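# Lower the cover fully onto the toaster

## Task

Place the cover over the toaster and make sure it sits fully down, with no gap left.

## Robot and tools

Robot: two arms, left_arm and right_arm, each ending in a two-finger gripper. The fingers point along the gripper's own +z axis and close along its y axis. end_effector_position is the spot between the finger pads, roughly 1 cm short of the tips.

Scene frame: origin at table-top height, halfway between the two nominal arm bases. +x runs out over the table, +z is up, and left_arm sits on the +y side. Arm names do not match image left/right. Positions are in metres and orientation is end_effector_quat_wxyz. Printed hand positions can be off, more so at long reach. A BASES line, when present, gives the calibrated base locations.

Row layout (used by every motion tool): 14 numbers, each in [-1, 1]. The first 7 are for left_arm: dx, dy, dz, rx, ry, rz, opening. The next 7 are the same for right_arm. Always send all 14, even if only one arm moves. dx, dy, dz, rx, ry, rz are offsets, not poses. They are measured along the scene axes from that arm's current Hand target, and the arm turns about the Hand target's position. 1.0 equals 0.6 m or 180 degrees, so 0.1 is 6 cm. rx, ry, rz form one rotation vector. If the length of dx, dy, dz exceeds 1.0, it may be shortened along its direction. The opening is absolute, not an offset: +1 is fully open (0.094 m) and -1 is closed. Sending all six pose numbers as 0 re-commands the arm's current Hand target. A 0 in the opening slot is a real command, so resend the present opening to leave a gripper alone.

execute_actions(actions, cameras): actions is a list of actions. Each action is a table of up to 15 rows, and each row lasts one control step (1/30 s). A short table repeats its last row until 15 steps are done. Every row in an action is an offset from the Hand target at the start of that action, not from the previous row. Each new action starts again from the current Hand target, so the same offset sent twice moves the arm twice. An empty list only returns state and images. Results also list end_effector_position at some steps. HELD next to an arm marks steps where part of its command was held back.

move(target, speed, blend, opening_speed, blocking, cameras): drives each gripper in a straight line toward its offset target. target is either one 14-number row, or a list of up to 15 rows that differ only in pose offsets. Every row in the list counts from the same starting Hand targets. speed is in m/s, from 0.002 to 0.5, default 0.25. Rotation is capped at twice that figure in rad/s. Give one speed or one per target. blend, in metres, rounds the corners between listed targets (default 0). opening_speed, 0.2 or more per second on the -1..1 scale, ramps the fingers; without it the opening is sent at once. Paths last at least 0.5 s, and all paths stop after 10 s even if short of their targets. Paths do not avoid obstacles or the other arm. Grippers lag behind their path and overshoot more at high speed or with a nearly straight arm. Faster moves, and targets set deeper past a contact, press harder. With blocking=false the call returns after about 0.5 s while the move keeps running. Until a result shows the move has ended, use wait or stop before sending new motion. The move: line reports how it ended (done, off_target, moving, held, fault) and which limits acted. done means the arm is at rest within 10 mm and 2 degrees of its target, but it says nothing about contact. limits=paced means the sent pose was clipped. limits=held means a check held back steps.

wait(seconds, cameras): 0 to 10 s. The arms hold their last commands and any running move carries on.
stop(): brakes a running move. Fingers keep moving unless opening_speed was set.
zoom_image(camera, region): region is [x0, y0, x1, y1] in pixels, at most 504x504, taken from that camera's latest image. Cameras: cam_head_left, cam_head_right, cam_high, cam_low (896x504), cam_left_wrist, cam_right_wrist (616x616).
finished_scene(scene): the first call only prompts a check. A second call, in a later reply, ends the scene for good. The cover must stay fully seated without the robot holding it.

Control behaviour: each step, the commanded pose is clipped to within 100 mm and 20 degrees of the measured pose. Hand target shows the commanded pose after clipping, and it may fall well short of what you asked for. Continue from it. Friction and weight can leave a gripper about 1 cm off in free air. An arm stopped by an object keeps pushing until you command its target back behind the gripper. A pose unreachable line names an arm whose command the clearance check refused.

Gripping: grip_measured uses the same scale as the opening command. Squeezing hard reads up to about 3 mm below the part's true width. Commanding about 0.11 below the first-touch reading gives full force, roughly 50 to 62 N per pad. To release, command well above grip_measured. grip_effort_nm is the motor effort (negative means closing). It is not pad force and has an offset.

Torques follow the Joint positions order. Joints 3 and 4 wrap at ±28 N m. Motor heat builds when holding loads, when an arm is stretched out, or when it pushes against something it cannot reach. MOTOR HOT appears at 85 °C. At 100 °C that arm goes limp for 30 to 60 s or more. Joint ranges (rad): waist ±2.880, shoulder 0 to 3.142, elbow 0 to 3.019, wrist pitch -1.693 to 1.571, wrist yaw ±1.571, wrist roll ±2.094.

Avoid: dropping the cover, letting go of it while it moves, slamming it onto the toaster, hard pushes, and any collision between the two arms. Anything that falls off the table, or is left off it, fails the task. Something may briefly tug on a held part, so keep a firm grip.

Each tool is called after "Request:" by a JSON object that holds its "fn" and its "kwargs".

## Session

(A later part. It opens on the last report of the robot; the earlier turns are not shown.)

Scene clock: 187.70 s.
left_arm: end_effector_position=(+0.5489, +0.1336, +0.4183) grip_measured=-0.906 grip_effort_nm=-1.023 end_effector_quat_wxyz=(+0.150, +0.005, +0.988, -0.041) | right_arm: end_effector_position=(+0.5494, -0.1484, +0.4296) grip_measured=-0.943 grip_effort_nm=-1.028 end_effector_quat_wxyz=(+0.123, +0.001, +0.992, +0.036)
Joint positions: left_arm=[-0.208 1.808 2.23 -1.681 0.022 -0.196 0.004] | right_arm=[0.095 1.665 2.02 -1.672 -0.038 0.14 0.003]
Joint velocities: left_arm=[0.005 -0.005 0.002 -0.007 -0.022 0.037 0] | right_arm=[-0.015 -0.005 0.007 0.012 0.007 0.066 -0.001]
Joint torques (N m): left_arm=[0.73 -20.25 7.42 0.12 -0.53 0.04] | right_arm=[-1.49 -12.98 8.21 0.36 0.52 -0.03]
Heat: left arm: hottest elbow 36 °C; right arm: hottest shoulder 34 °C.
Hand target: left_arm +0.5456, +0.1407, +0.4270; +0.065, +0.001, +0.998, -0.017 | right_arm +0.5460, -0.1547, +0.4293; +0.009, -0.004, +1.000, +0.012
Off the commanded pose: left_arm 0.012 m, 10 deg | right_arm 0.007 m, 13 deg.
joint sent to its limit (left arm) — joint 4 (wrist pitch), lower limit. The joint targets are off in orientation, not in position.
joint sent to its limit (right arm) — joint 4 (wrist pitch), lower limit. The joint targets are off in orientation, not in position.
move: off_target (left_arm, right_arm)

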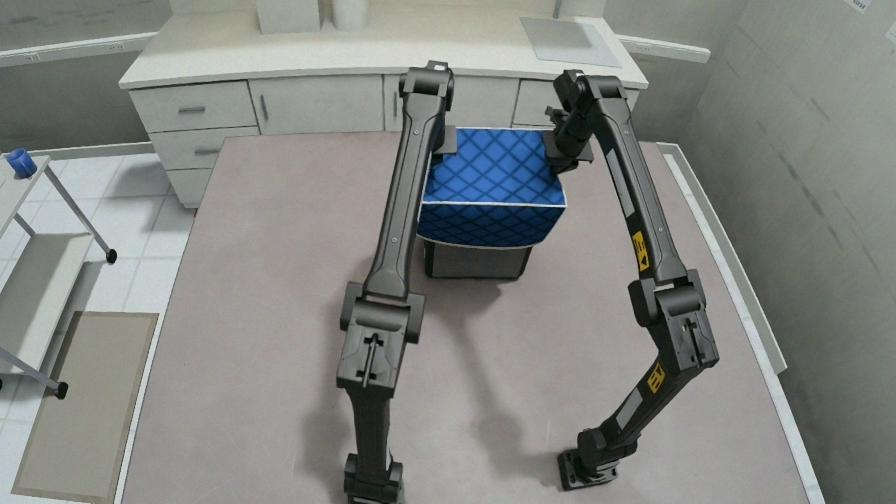

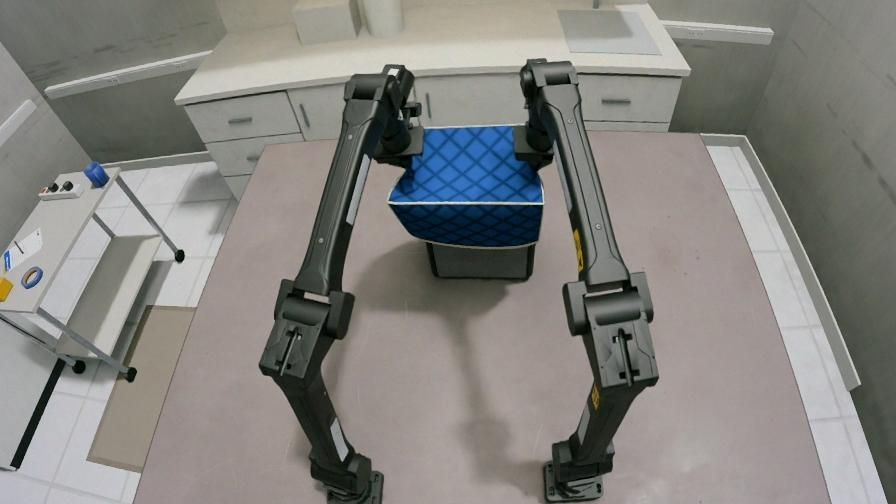

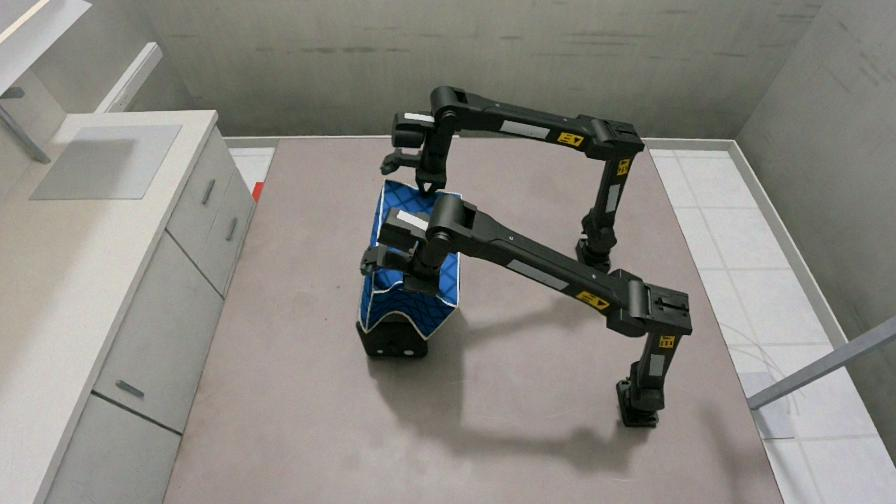

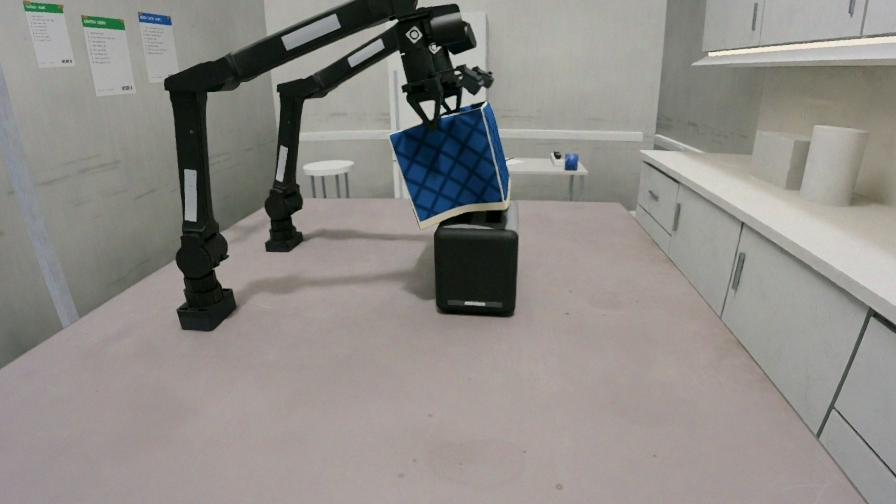

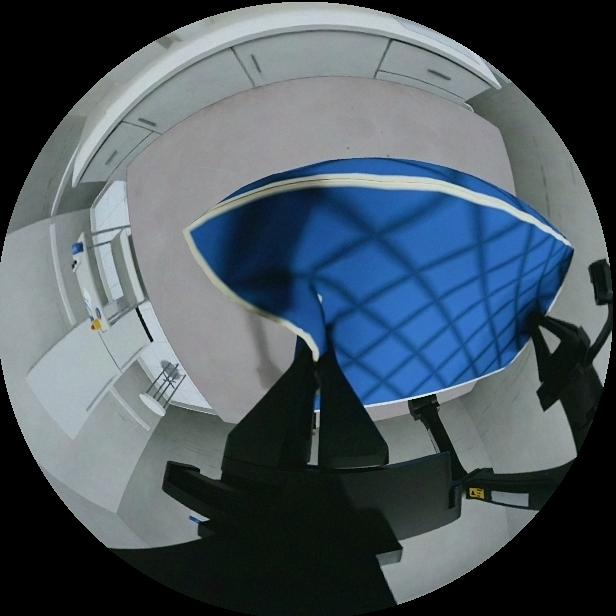

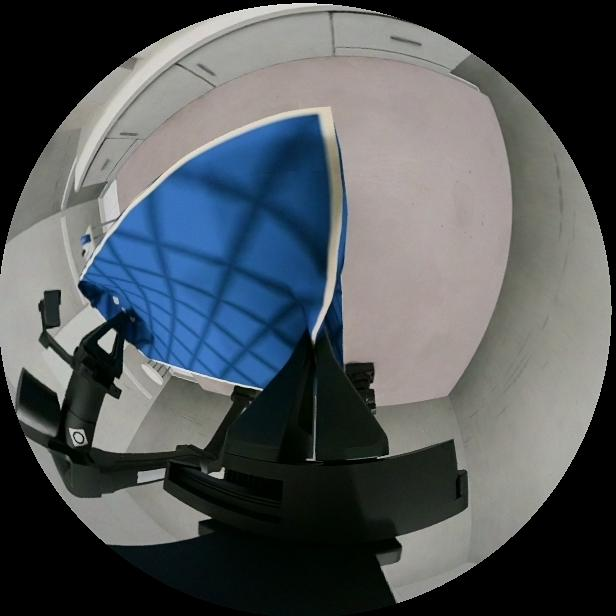

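Request:
{"fn": "move", "kwargs": {"target": [0.025,-0.003,-0.09,0,0.042,0,-1,0.025,0.0,-0.094,0,0.005,0,-1], "speed": 0.08}}

Request:
{"fn": "zoom_image", "kwargs": {"camera": "cam_low", "region": [340, 60, 640, 340]}}

Scene clock: 208.53 s.
left_arm: end_effector_position=(+0.5530, +0.1299, +0.3903) grip_measured=-0.906 grip_effort_nm=-1.033 end_effector_quat_wxyz=(+0.121, +0.006, +0.992, -0.044) | right_arm: end_effector_position=(+0.5531, -0.1481, +0.3993) grip_measured=-0.943 grip_effort_nm=-1.033 end_effector_quat_wxyz=(+0.091, +0.000, +0.995, +0.031)
Joint positions: left_arm=[-0.208 1.836 2.201 -1.681 0.038 -0.196 0.004] | right_arm=[0.095 1.696 1.986 -1.672 -0.037 0.136 0.003]
Joint velocities: left_arm=[-0.015 0.005 -0.007 0.007 -0.066 -0.007 -0.001] | right_arm=[-0.015 -0.005 -0.022 0.007 -0.007 -0.051 0]
Joint torques (N m): left_arm=[1.03 -17.03 7.05 0.08 -0.12 0.08] | right_arm=[-1.61 -10.29 7.77 0.27 0.43 -0.09]
Heat: left arm: hottest elbow 35 °C; right arm: hottest shoulder 34 °C.
Hand target: left_arm +0.5608, +0.1398, +0.3732; -0.001, -0.001, +1.000, -0.017 | right_arm +0.5602, -0.1547, +0.3722; +0.001, -0.004, +1.000, +0.012
Off the commanded pose: left_arm 0.021 m, 14 deg | right_arm 0.028 m, 11 deg.
joint sent to its limit (left arm) — joint 4 (wrist pitch), lower limit. The joint targets are off in orientation, not in position.
joint sent to its limit (right arm) — joint 4 (wrist pitch), lower limit. The joint targets are off in orientation, not in position.
move: off_target (left_arm, right_arm)

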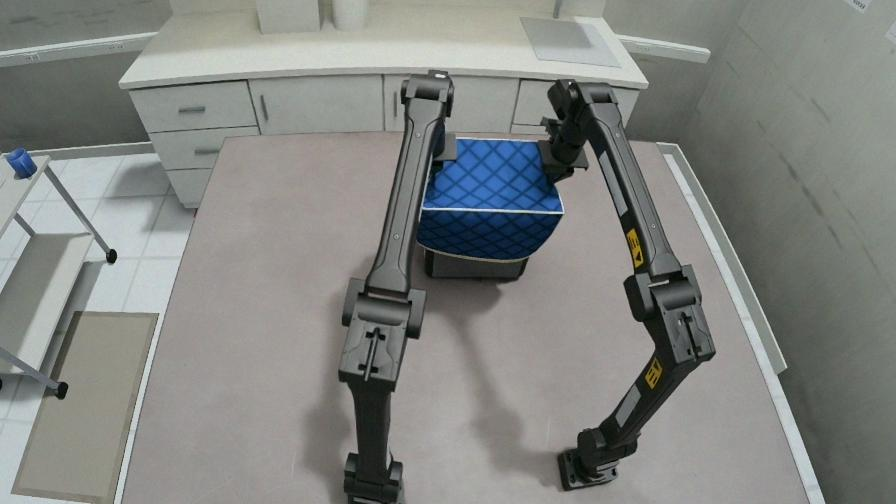

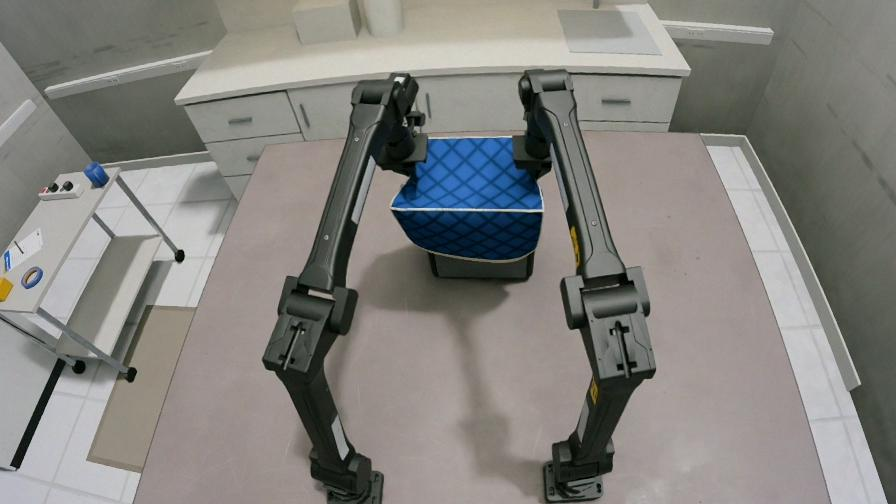

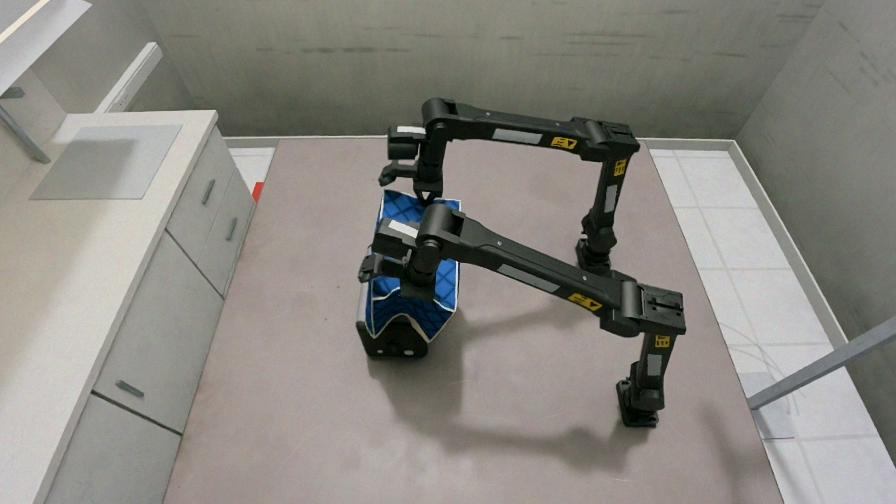

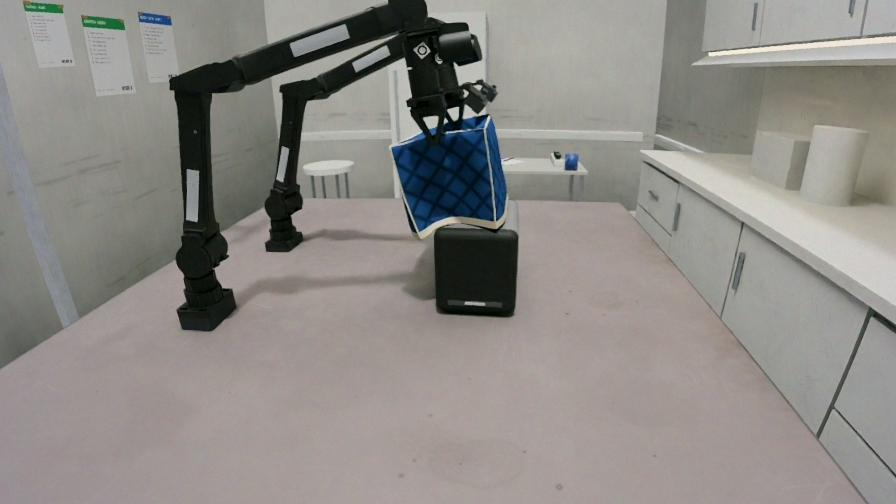

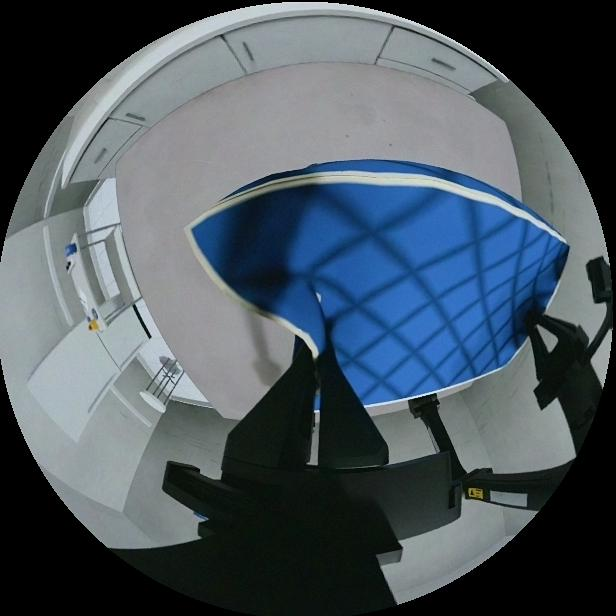

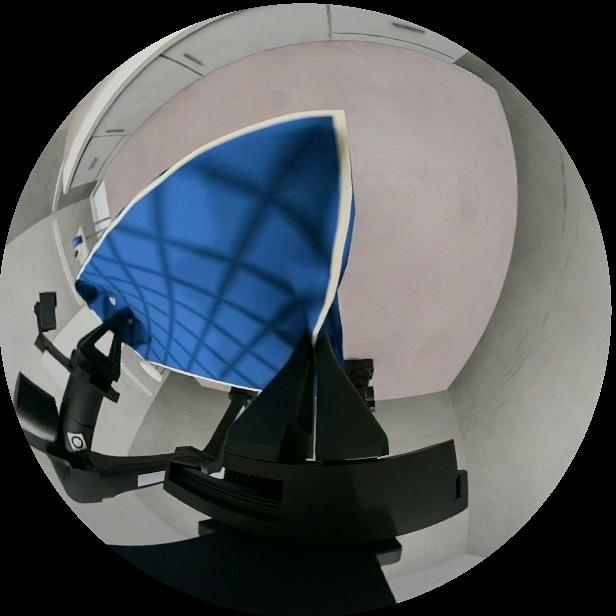

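Scaled by 1.680.

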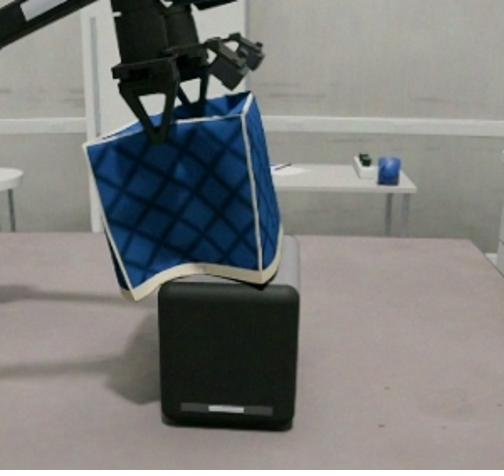

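Request:
{"fn": "move", "kwargs": {"target": [[0.0,0,0.06,0,0,0,-1,0.0,0.0,0.07,0,0,0,-1],[0.065,0.0,0.06,0,0,0,-1,0.065,0.0,0.07,0,0,0,-1]], "speed": 0.08, "cameras": ["cam_low","cam_high"]}}

Request:
{"fn": "zoom_image", "kwargs": {"camera": "cam_low", "region": [340, 60, 640, 340]}}

Scene clock: 217.07 s.
left_arm: end_effector_position=(+0.5916, +0.1297, +0.3985) grip_measured=-0.906 grip_effort_nm=-1.028 end_effector_quat_wxyz=(+0.151, +0.001, +0.987, -0.049) | right_arm: end_effector_position=(+0.5845, -0.1468, +0.4045) grip_measured=-0.943 grip_effort_nm=-1.038 end_effector_quat_wxyz=(+0.108, +0.001, +0.994, +0.031)
Joint positions: left_arm=[-0.196 1.932 2.358 -1.681 0.039 -0.196 0.004] | right_arm=[0.091 1.772 2.099 -1.675 -0.034 0.133 0.003]
Joint velocities: left_arm=[-0.015 -0.005 -0.002 0.017 -0.081 -0.037 0] | right_arm=[-0.015 0.015 0.012 -0.017 -0.022 0.022 0]
Joint torques (N m): left_arm=[0.62 -19.49 10.39 0.16 -0.06 0.15] | right_arm=[-2.2 -11.69 14.38 0.44 0.26 -0.08]
Heat: left arm: hottest elbow 35 °C; right arm: hottest shoulder 34 °C.
Hand target: left_arm +0.5999, +0.1388, +0.4095; -0.001, +0.000, +1.000, -0.017 | right_arm +0.5996, -0.1545, +0.4140; +0.001, -0.003, +1.000, +0.012
Off the commanded pose: left_arm 0.017 m, 18 deg | right_arm 0.019 m, 12 deg.
joint sent to its limit (left arm) — joint 4 (wrist pitch), lower limit. The joint targets are off in orientation, not in position.
joint sent to its limit (right arm) — joint 4 (wrist pitch), lower limit. The joint targets are off in orientation, not in position.
move: off_target (left_arm, right_arm)
Images, in order (width x height): cam_high 896x504, cam_low 896x504.

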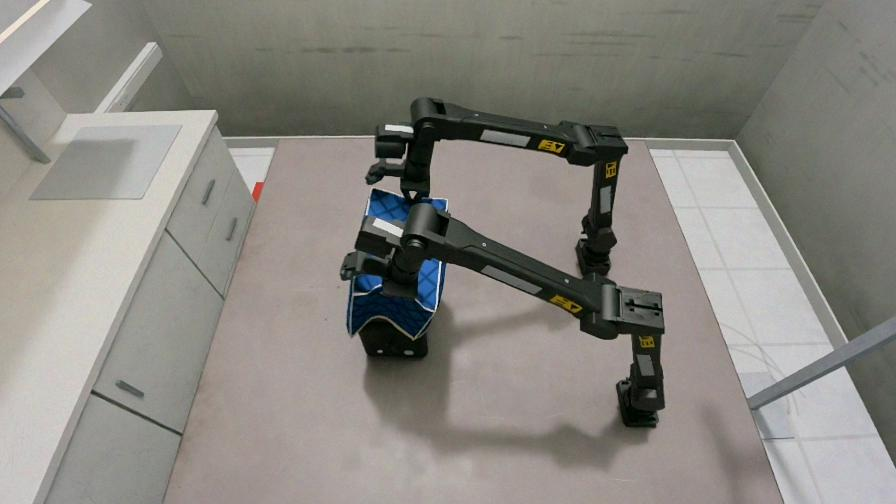

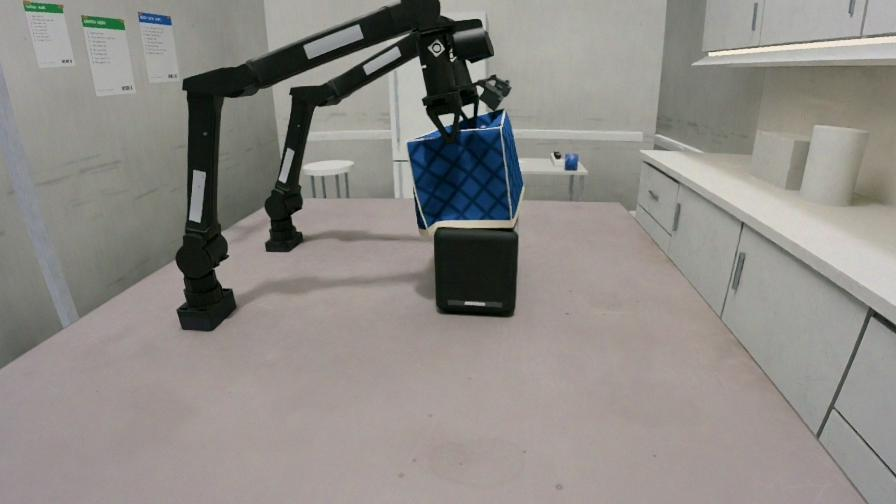

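Scaled by 1.680.

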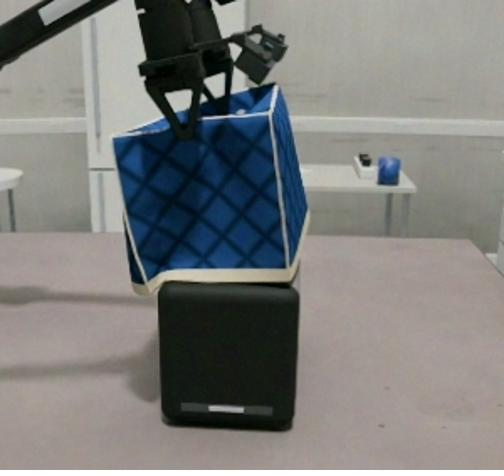

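Request:
{"fn": "move", "kwargs": {"target": [0.01,0.008,-0.11,0,0,0,-1,0.015,-0.005,-0.13,0,0,0,-1], "speed": 0.08}}

Request:
{"fn": "zoom_image", "kwargs": {"camera": "cam_low", "region": [340, 60, 640, 340]}}

Request:
{"fn": "zoom_image", "kwargs": {"camera": "cam_high", "region": [300, 150, 520, 380]}}

Scene clock: 222.73 s.
left_arm: end_effector_position=(+0.5956, +0.1332, +0.3752) grip_measured=-0.906 grip_effort_nm=-1.028 end_effector_quat_wxyz=(+0.129, +0.001, +0.991, -0.044) | right_arm: end_effector_position=(+0.6006, -0.1458, +0.3628) grip_measured=-0.943 grip_effort_nm=-1.033 end_effector_quat_wxyz=(+0.072, -0.004, +0.997, +0.026)
Joint positions: left_arm=[-0.19 1.953 2.334 -1.681 0.039 -0.188 0.004] | right_arm=[0.089 1.845 2.099 -1.676 -0.034 0.121 0.003]
Joint velocities: left_arm=[-0.005 -0.005 -0.017 -0.002 0.037 -0.007 0] | right_arm=[-0.024 -0.005 0.012 -0.007 0.022 -0.037 0]
Joint torques (N m): left_arm=[1.26 -17.26 6.58 0.13 -0.07 0.16] | right_arm=[-2.49 -12.1 7.95 0.31 0.34 -0.04]
Heat: left arm: hottest elbow 35 °C; right arm: hottest shoulder 34 °C.
Hand target: left_arm +0.6062, +0.1449, +0.3436; -0.001, -0.001, +1.000, -0.017 | right_arm +0.6075, -0.1577, +0.3352; +0.001, -0.003, +1.000, +0.012
Off the commanded pose: left_arm 0.035 m, 15 deg | right_arm 0.030 m, 8 deg.
joint sent to its limit (left arm) — joint 4 (wrist pitch), lower limit. The joint targets are off in orientation, not in position.
joint sent to its limit (right arm) — joint 4 (wrist pitch), lower limit. The joint targets are off in orientation, not in position.
move: off_target (left_arm, right_arm)

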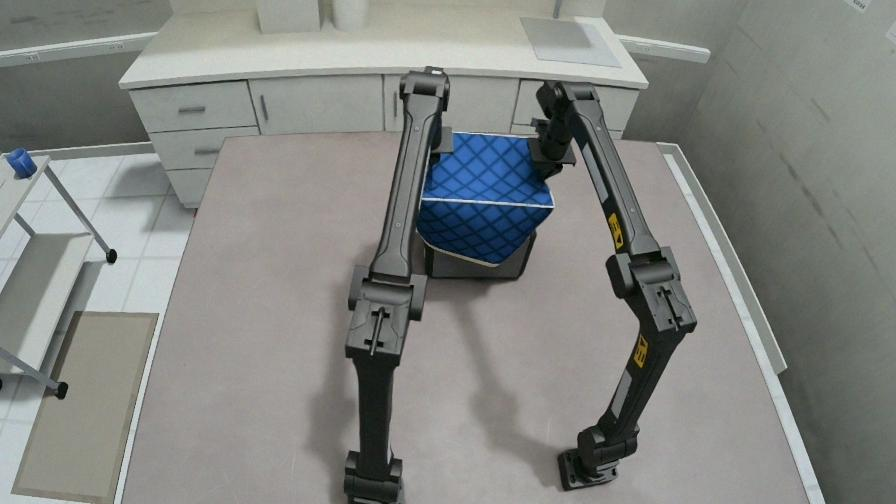

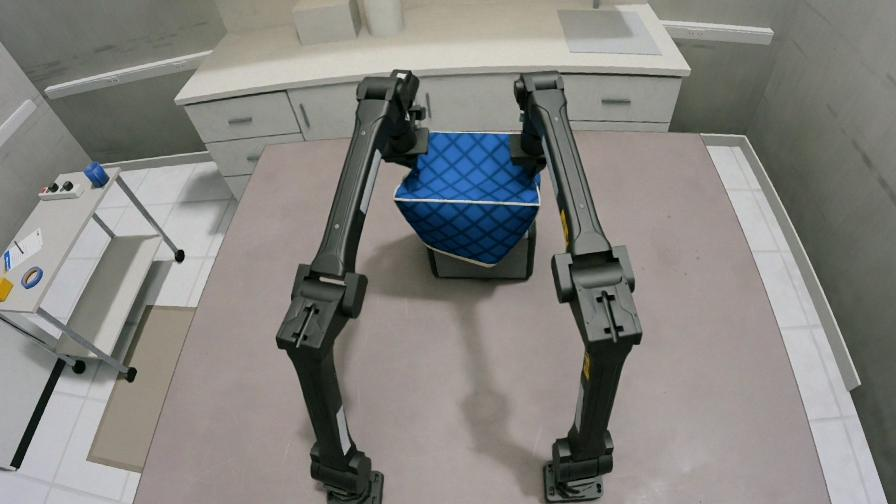

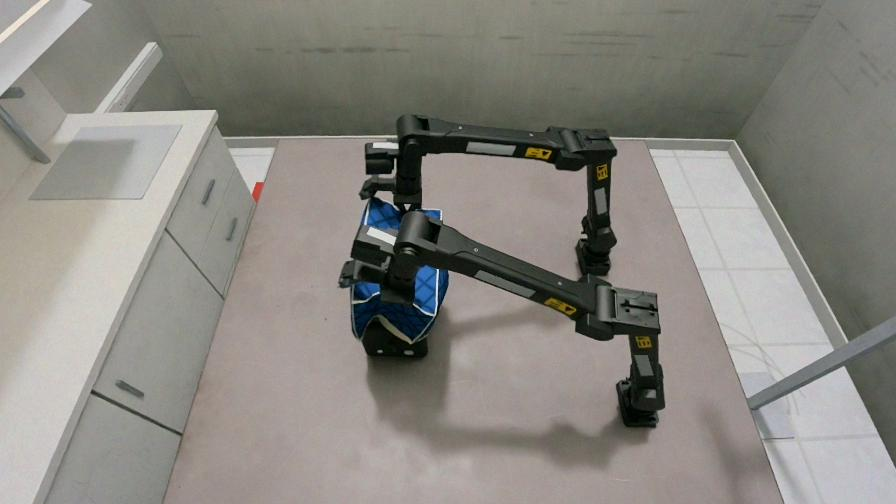

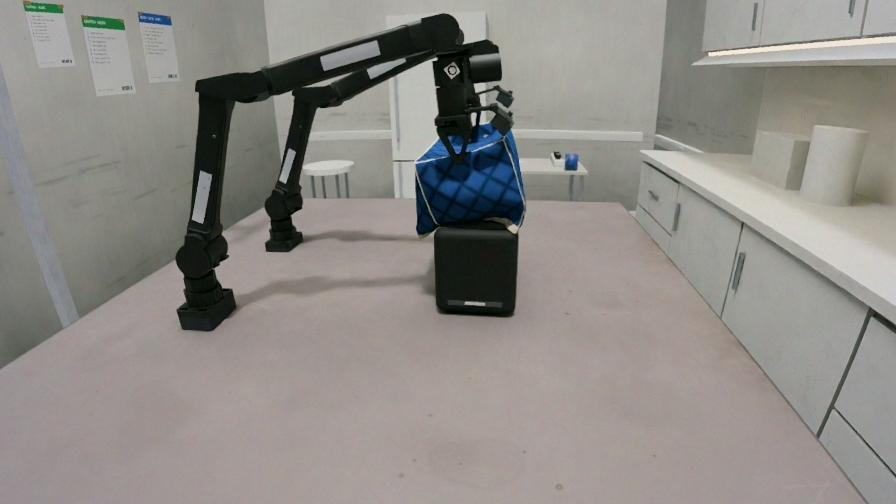

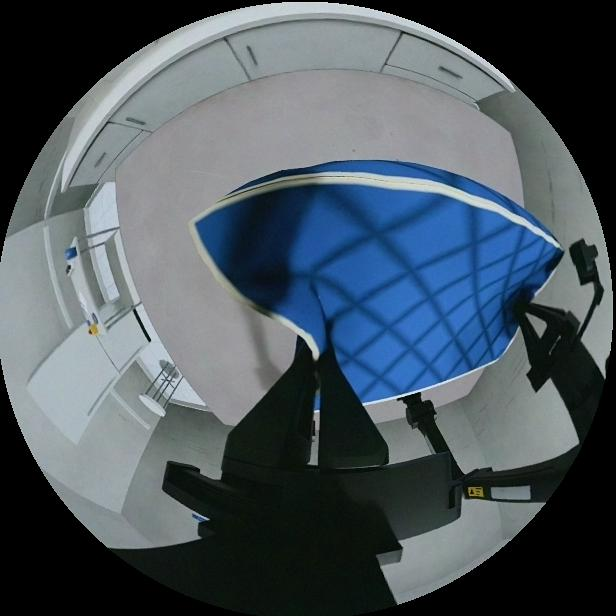

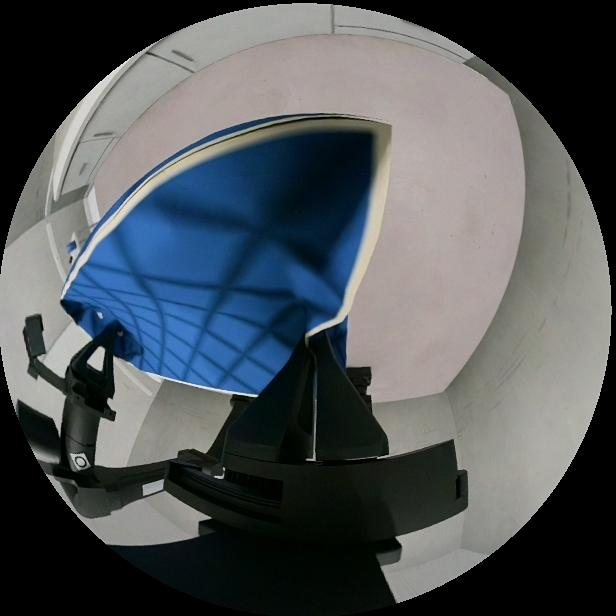

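Scaled by 1.680.

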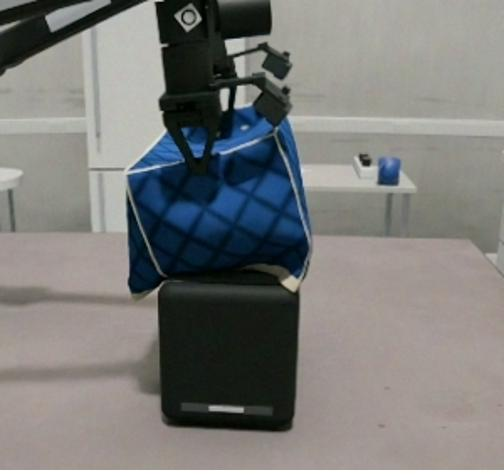

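Scaled by 2.191.

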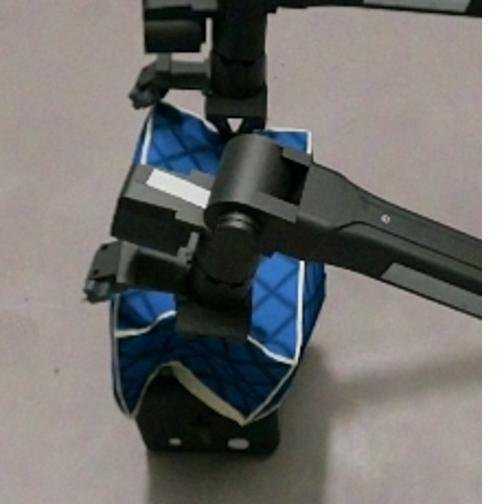

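Request:
{"fn": "move", "kwargs": {"target": [0.0,0.008,0.14,0.09,0,0,-1,-0.003,-0.012,0.155,-0.09,0,0,-1], "speed": 0.08}}

Request:
{"fn": "zoom_image", "kwargs": {"camera": "cam_low", "region": [340, 60, 640, 340]}}

Request:
{"fn": "zoom_image", "kwargs": {"camera": "cam_head_left", "region": [370, 90, 600, 300]}}

Request:
{"fn": "zoom_image", "kwargs": {"camera": "cam_head_right", "region": [370, 90, 600, 300]}}

Scene clock: 235.57 s.
left_arm: end_effector_position=(+0.5999, +0.1308, +0.4054) grip_measured=-0.906 grip_effort_nm=-1.028 end_effector_quat_wxyz=(+0.184, +0.030, +0.979, +0.076) | right_arm: end_effector_position=(+0.6048, -0.1482, +0.3873) grip_measured=-0.943 grip_effort_nm=-1.038 end_effector_quat_wxyz=(+0.114, -0.027, +0.988, -0.099)
Joint positions: left_arm=[-0.262 1.953 2.396 -1.681 -0.229 -0.157 0.004] | right_arm=[0.161 1.836 2.135 -1.674 0.234 0.121 0.003]
Joint velocities: left_arm=[-0.015 -0.005 0.012 -0.017 -0.007 0.066 -0.001] | right_arm=[0.005 -0.015 -0.027 -0.002 -0.007 -0.051 0]
Joint torques (N m): left_arm=[1.32 -20.89 10.61 0.25 -1.27 0.15] | right_arm=[-2.55 -16.91 13.86 0.36 1.37 -0.05]
Heat: left arm: hottest shoulder 34 °C; right arm: hottest shoulder 34 °C.
Hand target: left_arm +0.6062, +0.1484, +0.4270; +0.018, +0.003, +0.993, +0.119 | right_arm +0.6069, -0.1647, +0.4291; +0.001, -0.004, +0.992, -0.128
Off the commanded pose: left_arm 0.030 m, 22 deg; orientation clipped | right_arm 0.044 m, 14 deg.
joint sent to its limit (left arm) — joint 4 (wrist pitch), lower limit. The joint targets are off in orientation, not in position.
joint sent to its limit (right arm) — joint 4 (wrist pitch), lower limit. The joint targets are off in orientation, not in position.
move: off_target (left_arm, right_arm); limits=paced

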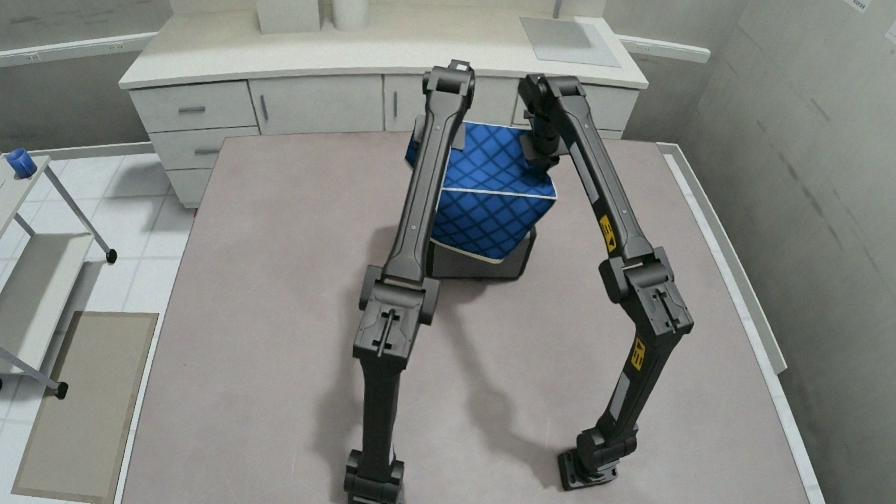

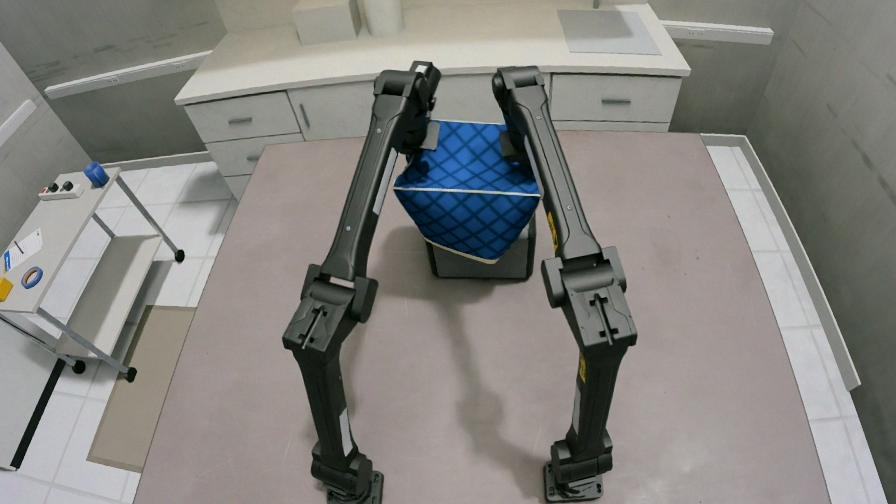

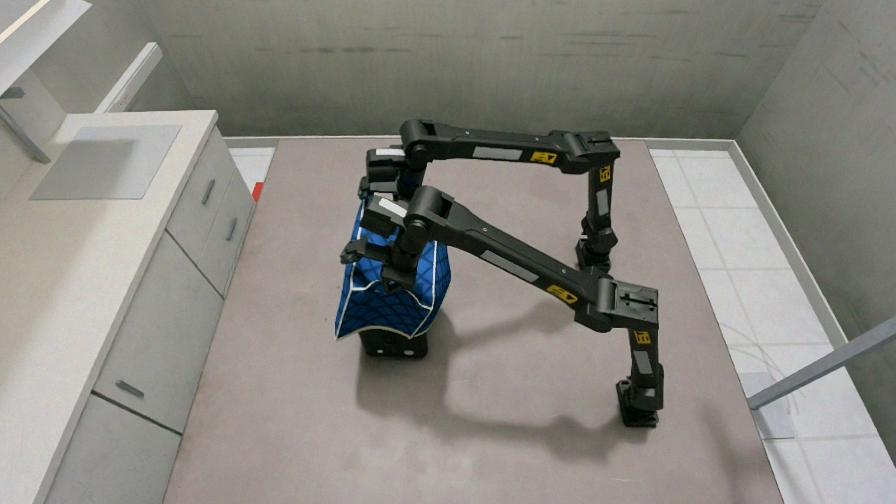

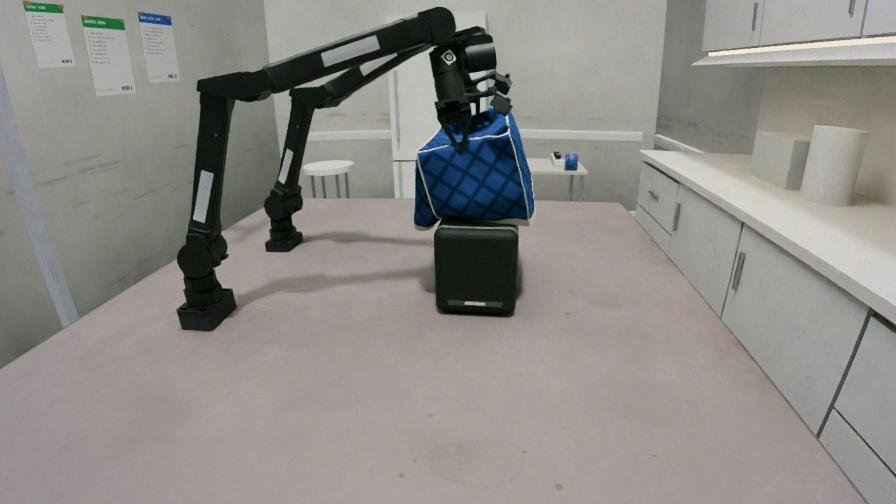

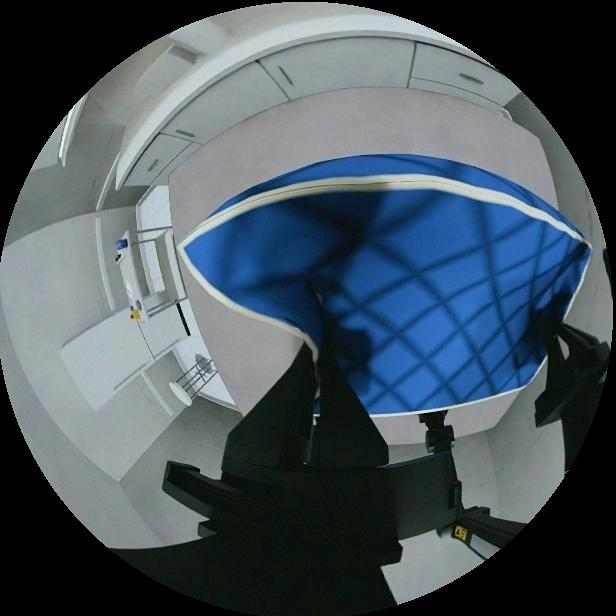

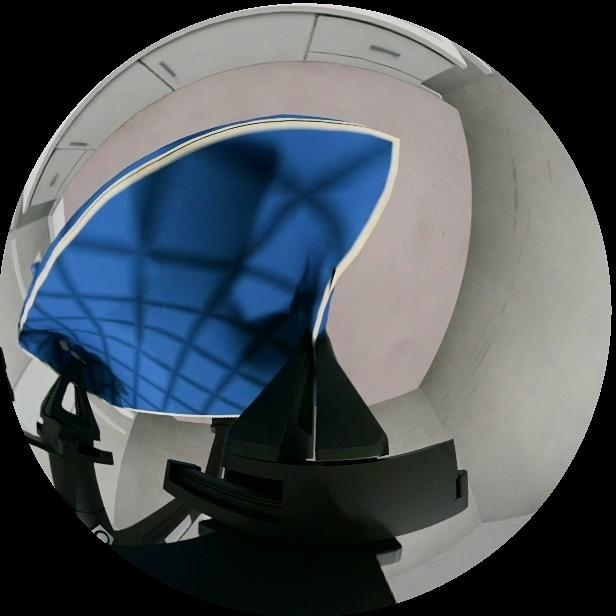

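Scaled by 1.680.

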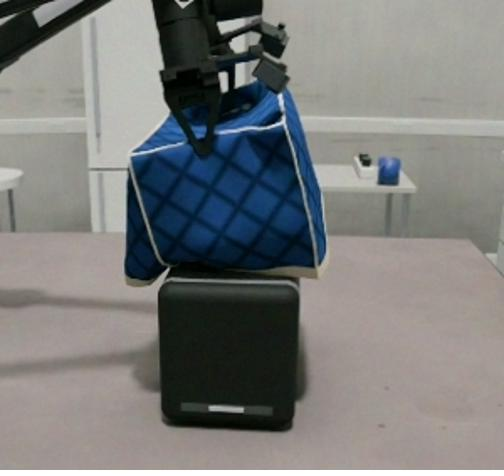

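Scaled by 2.191.

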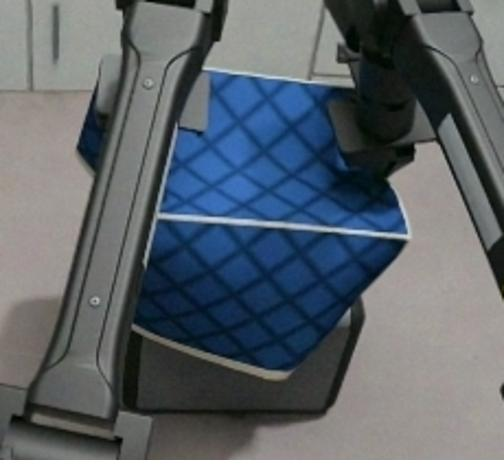

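Scaled by 2.191.

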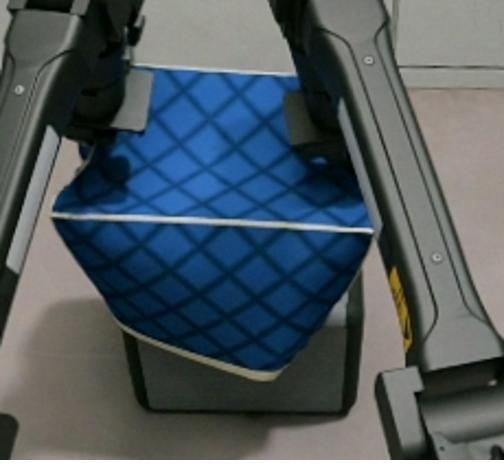

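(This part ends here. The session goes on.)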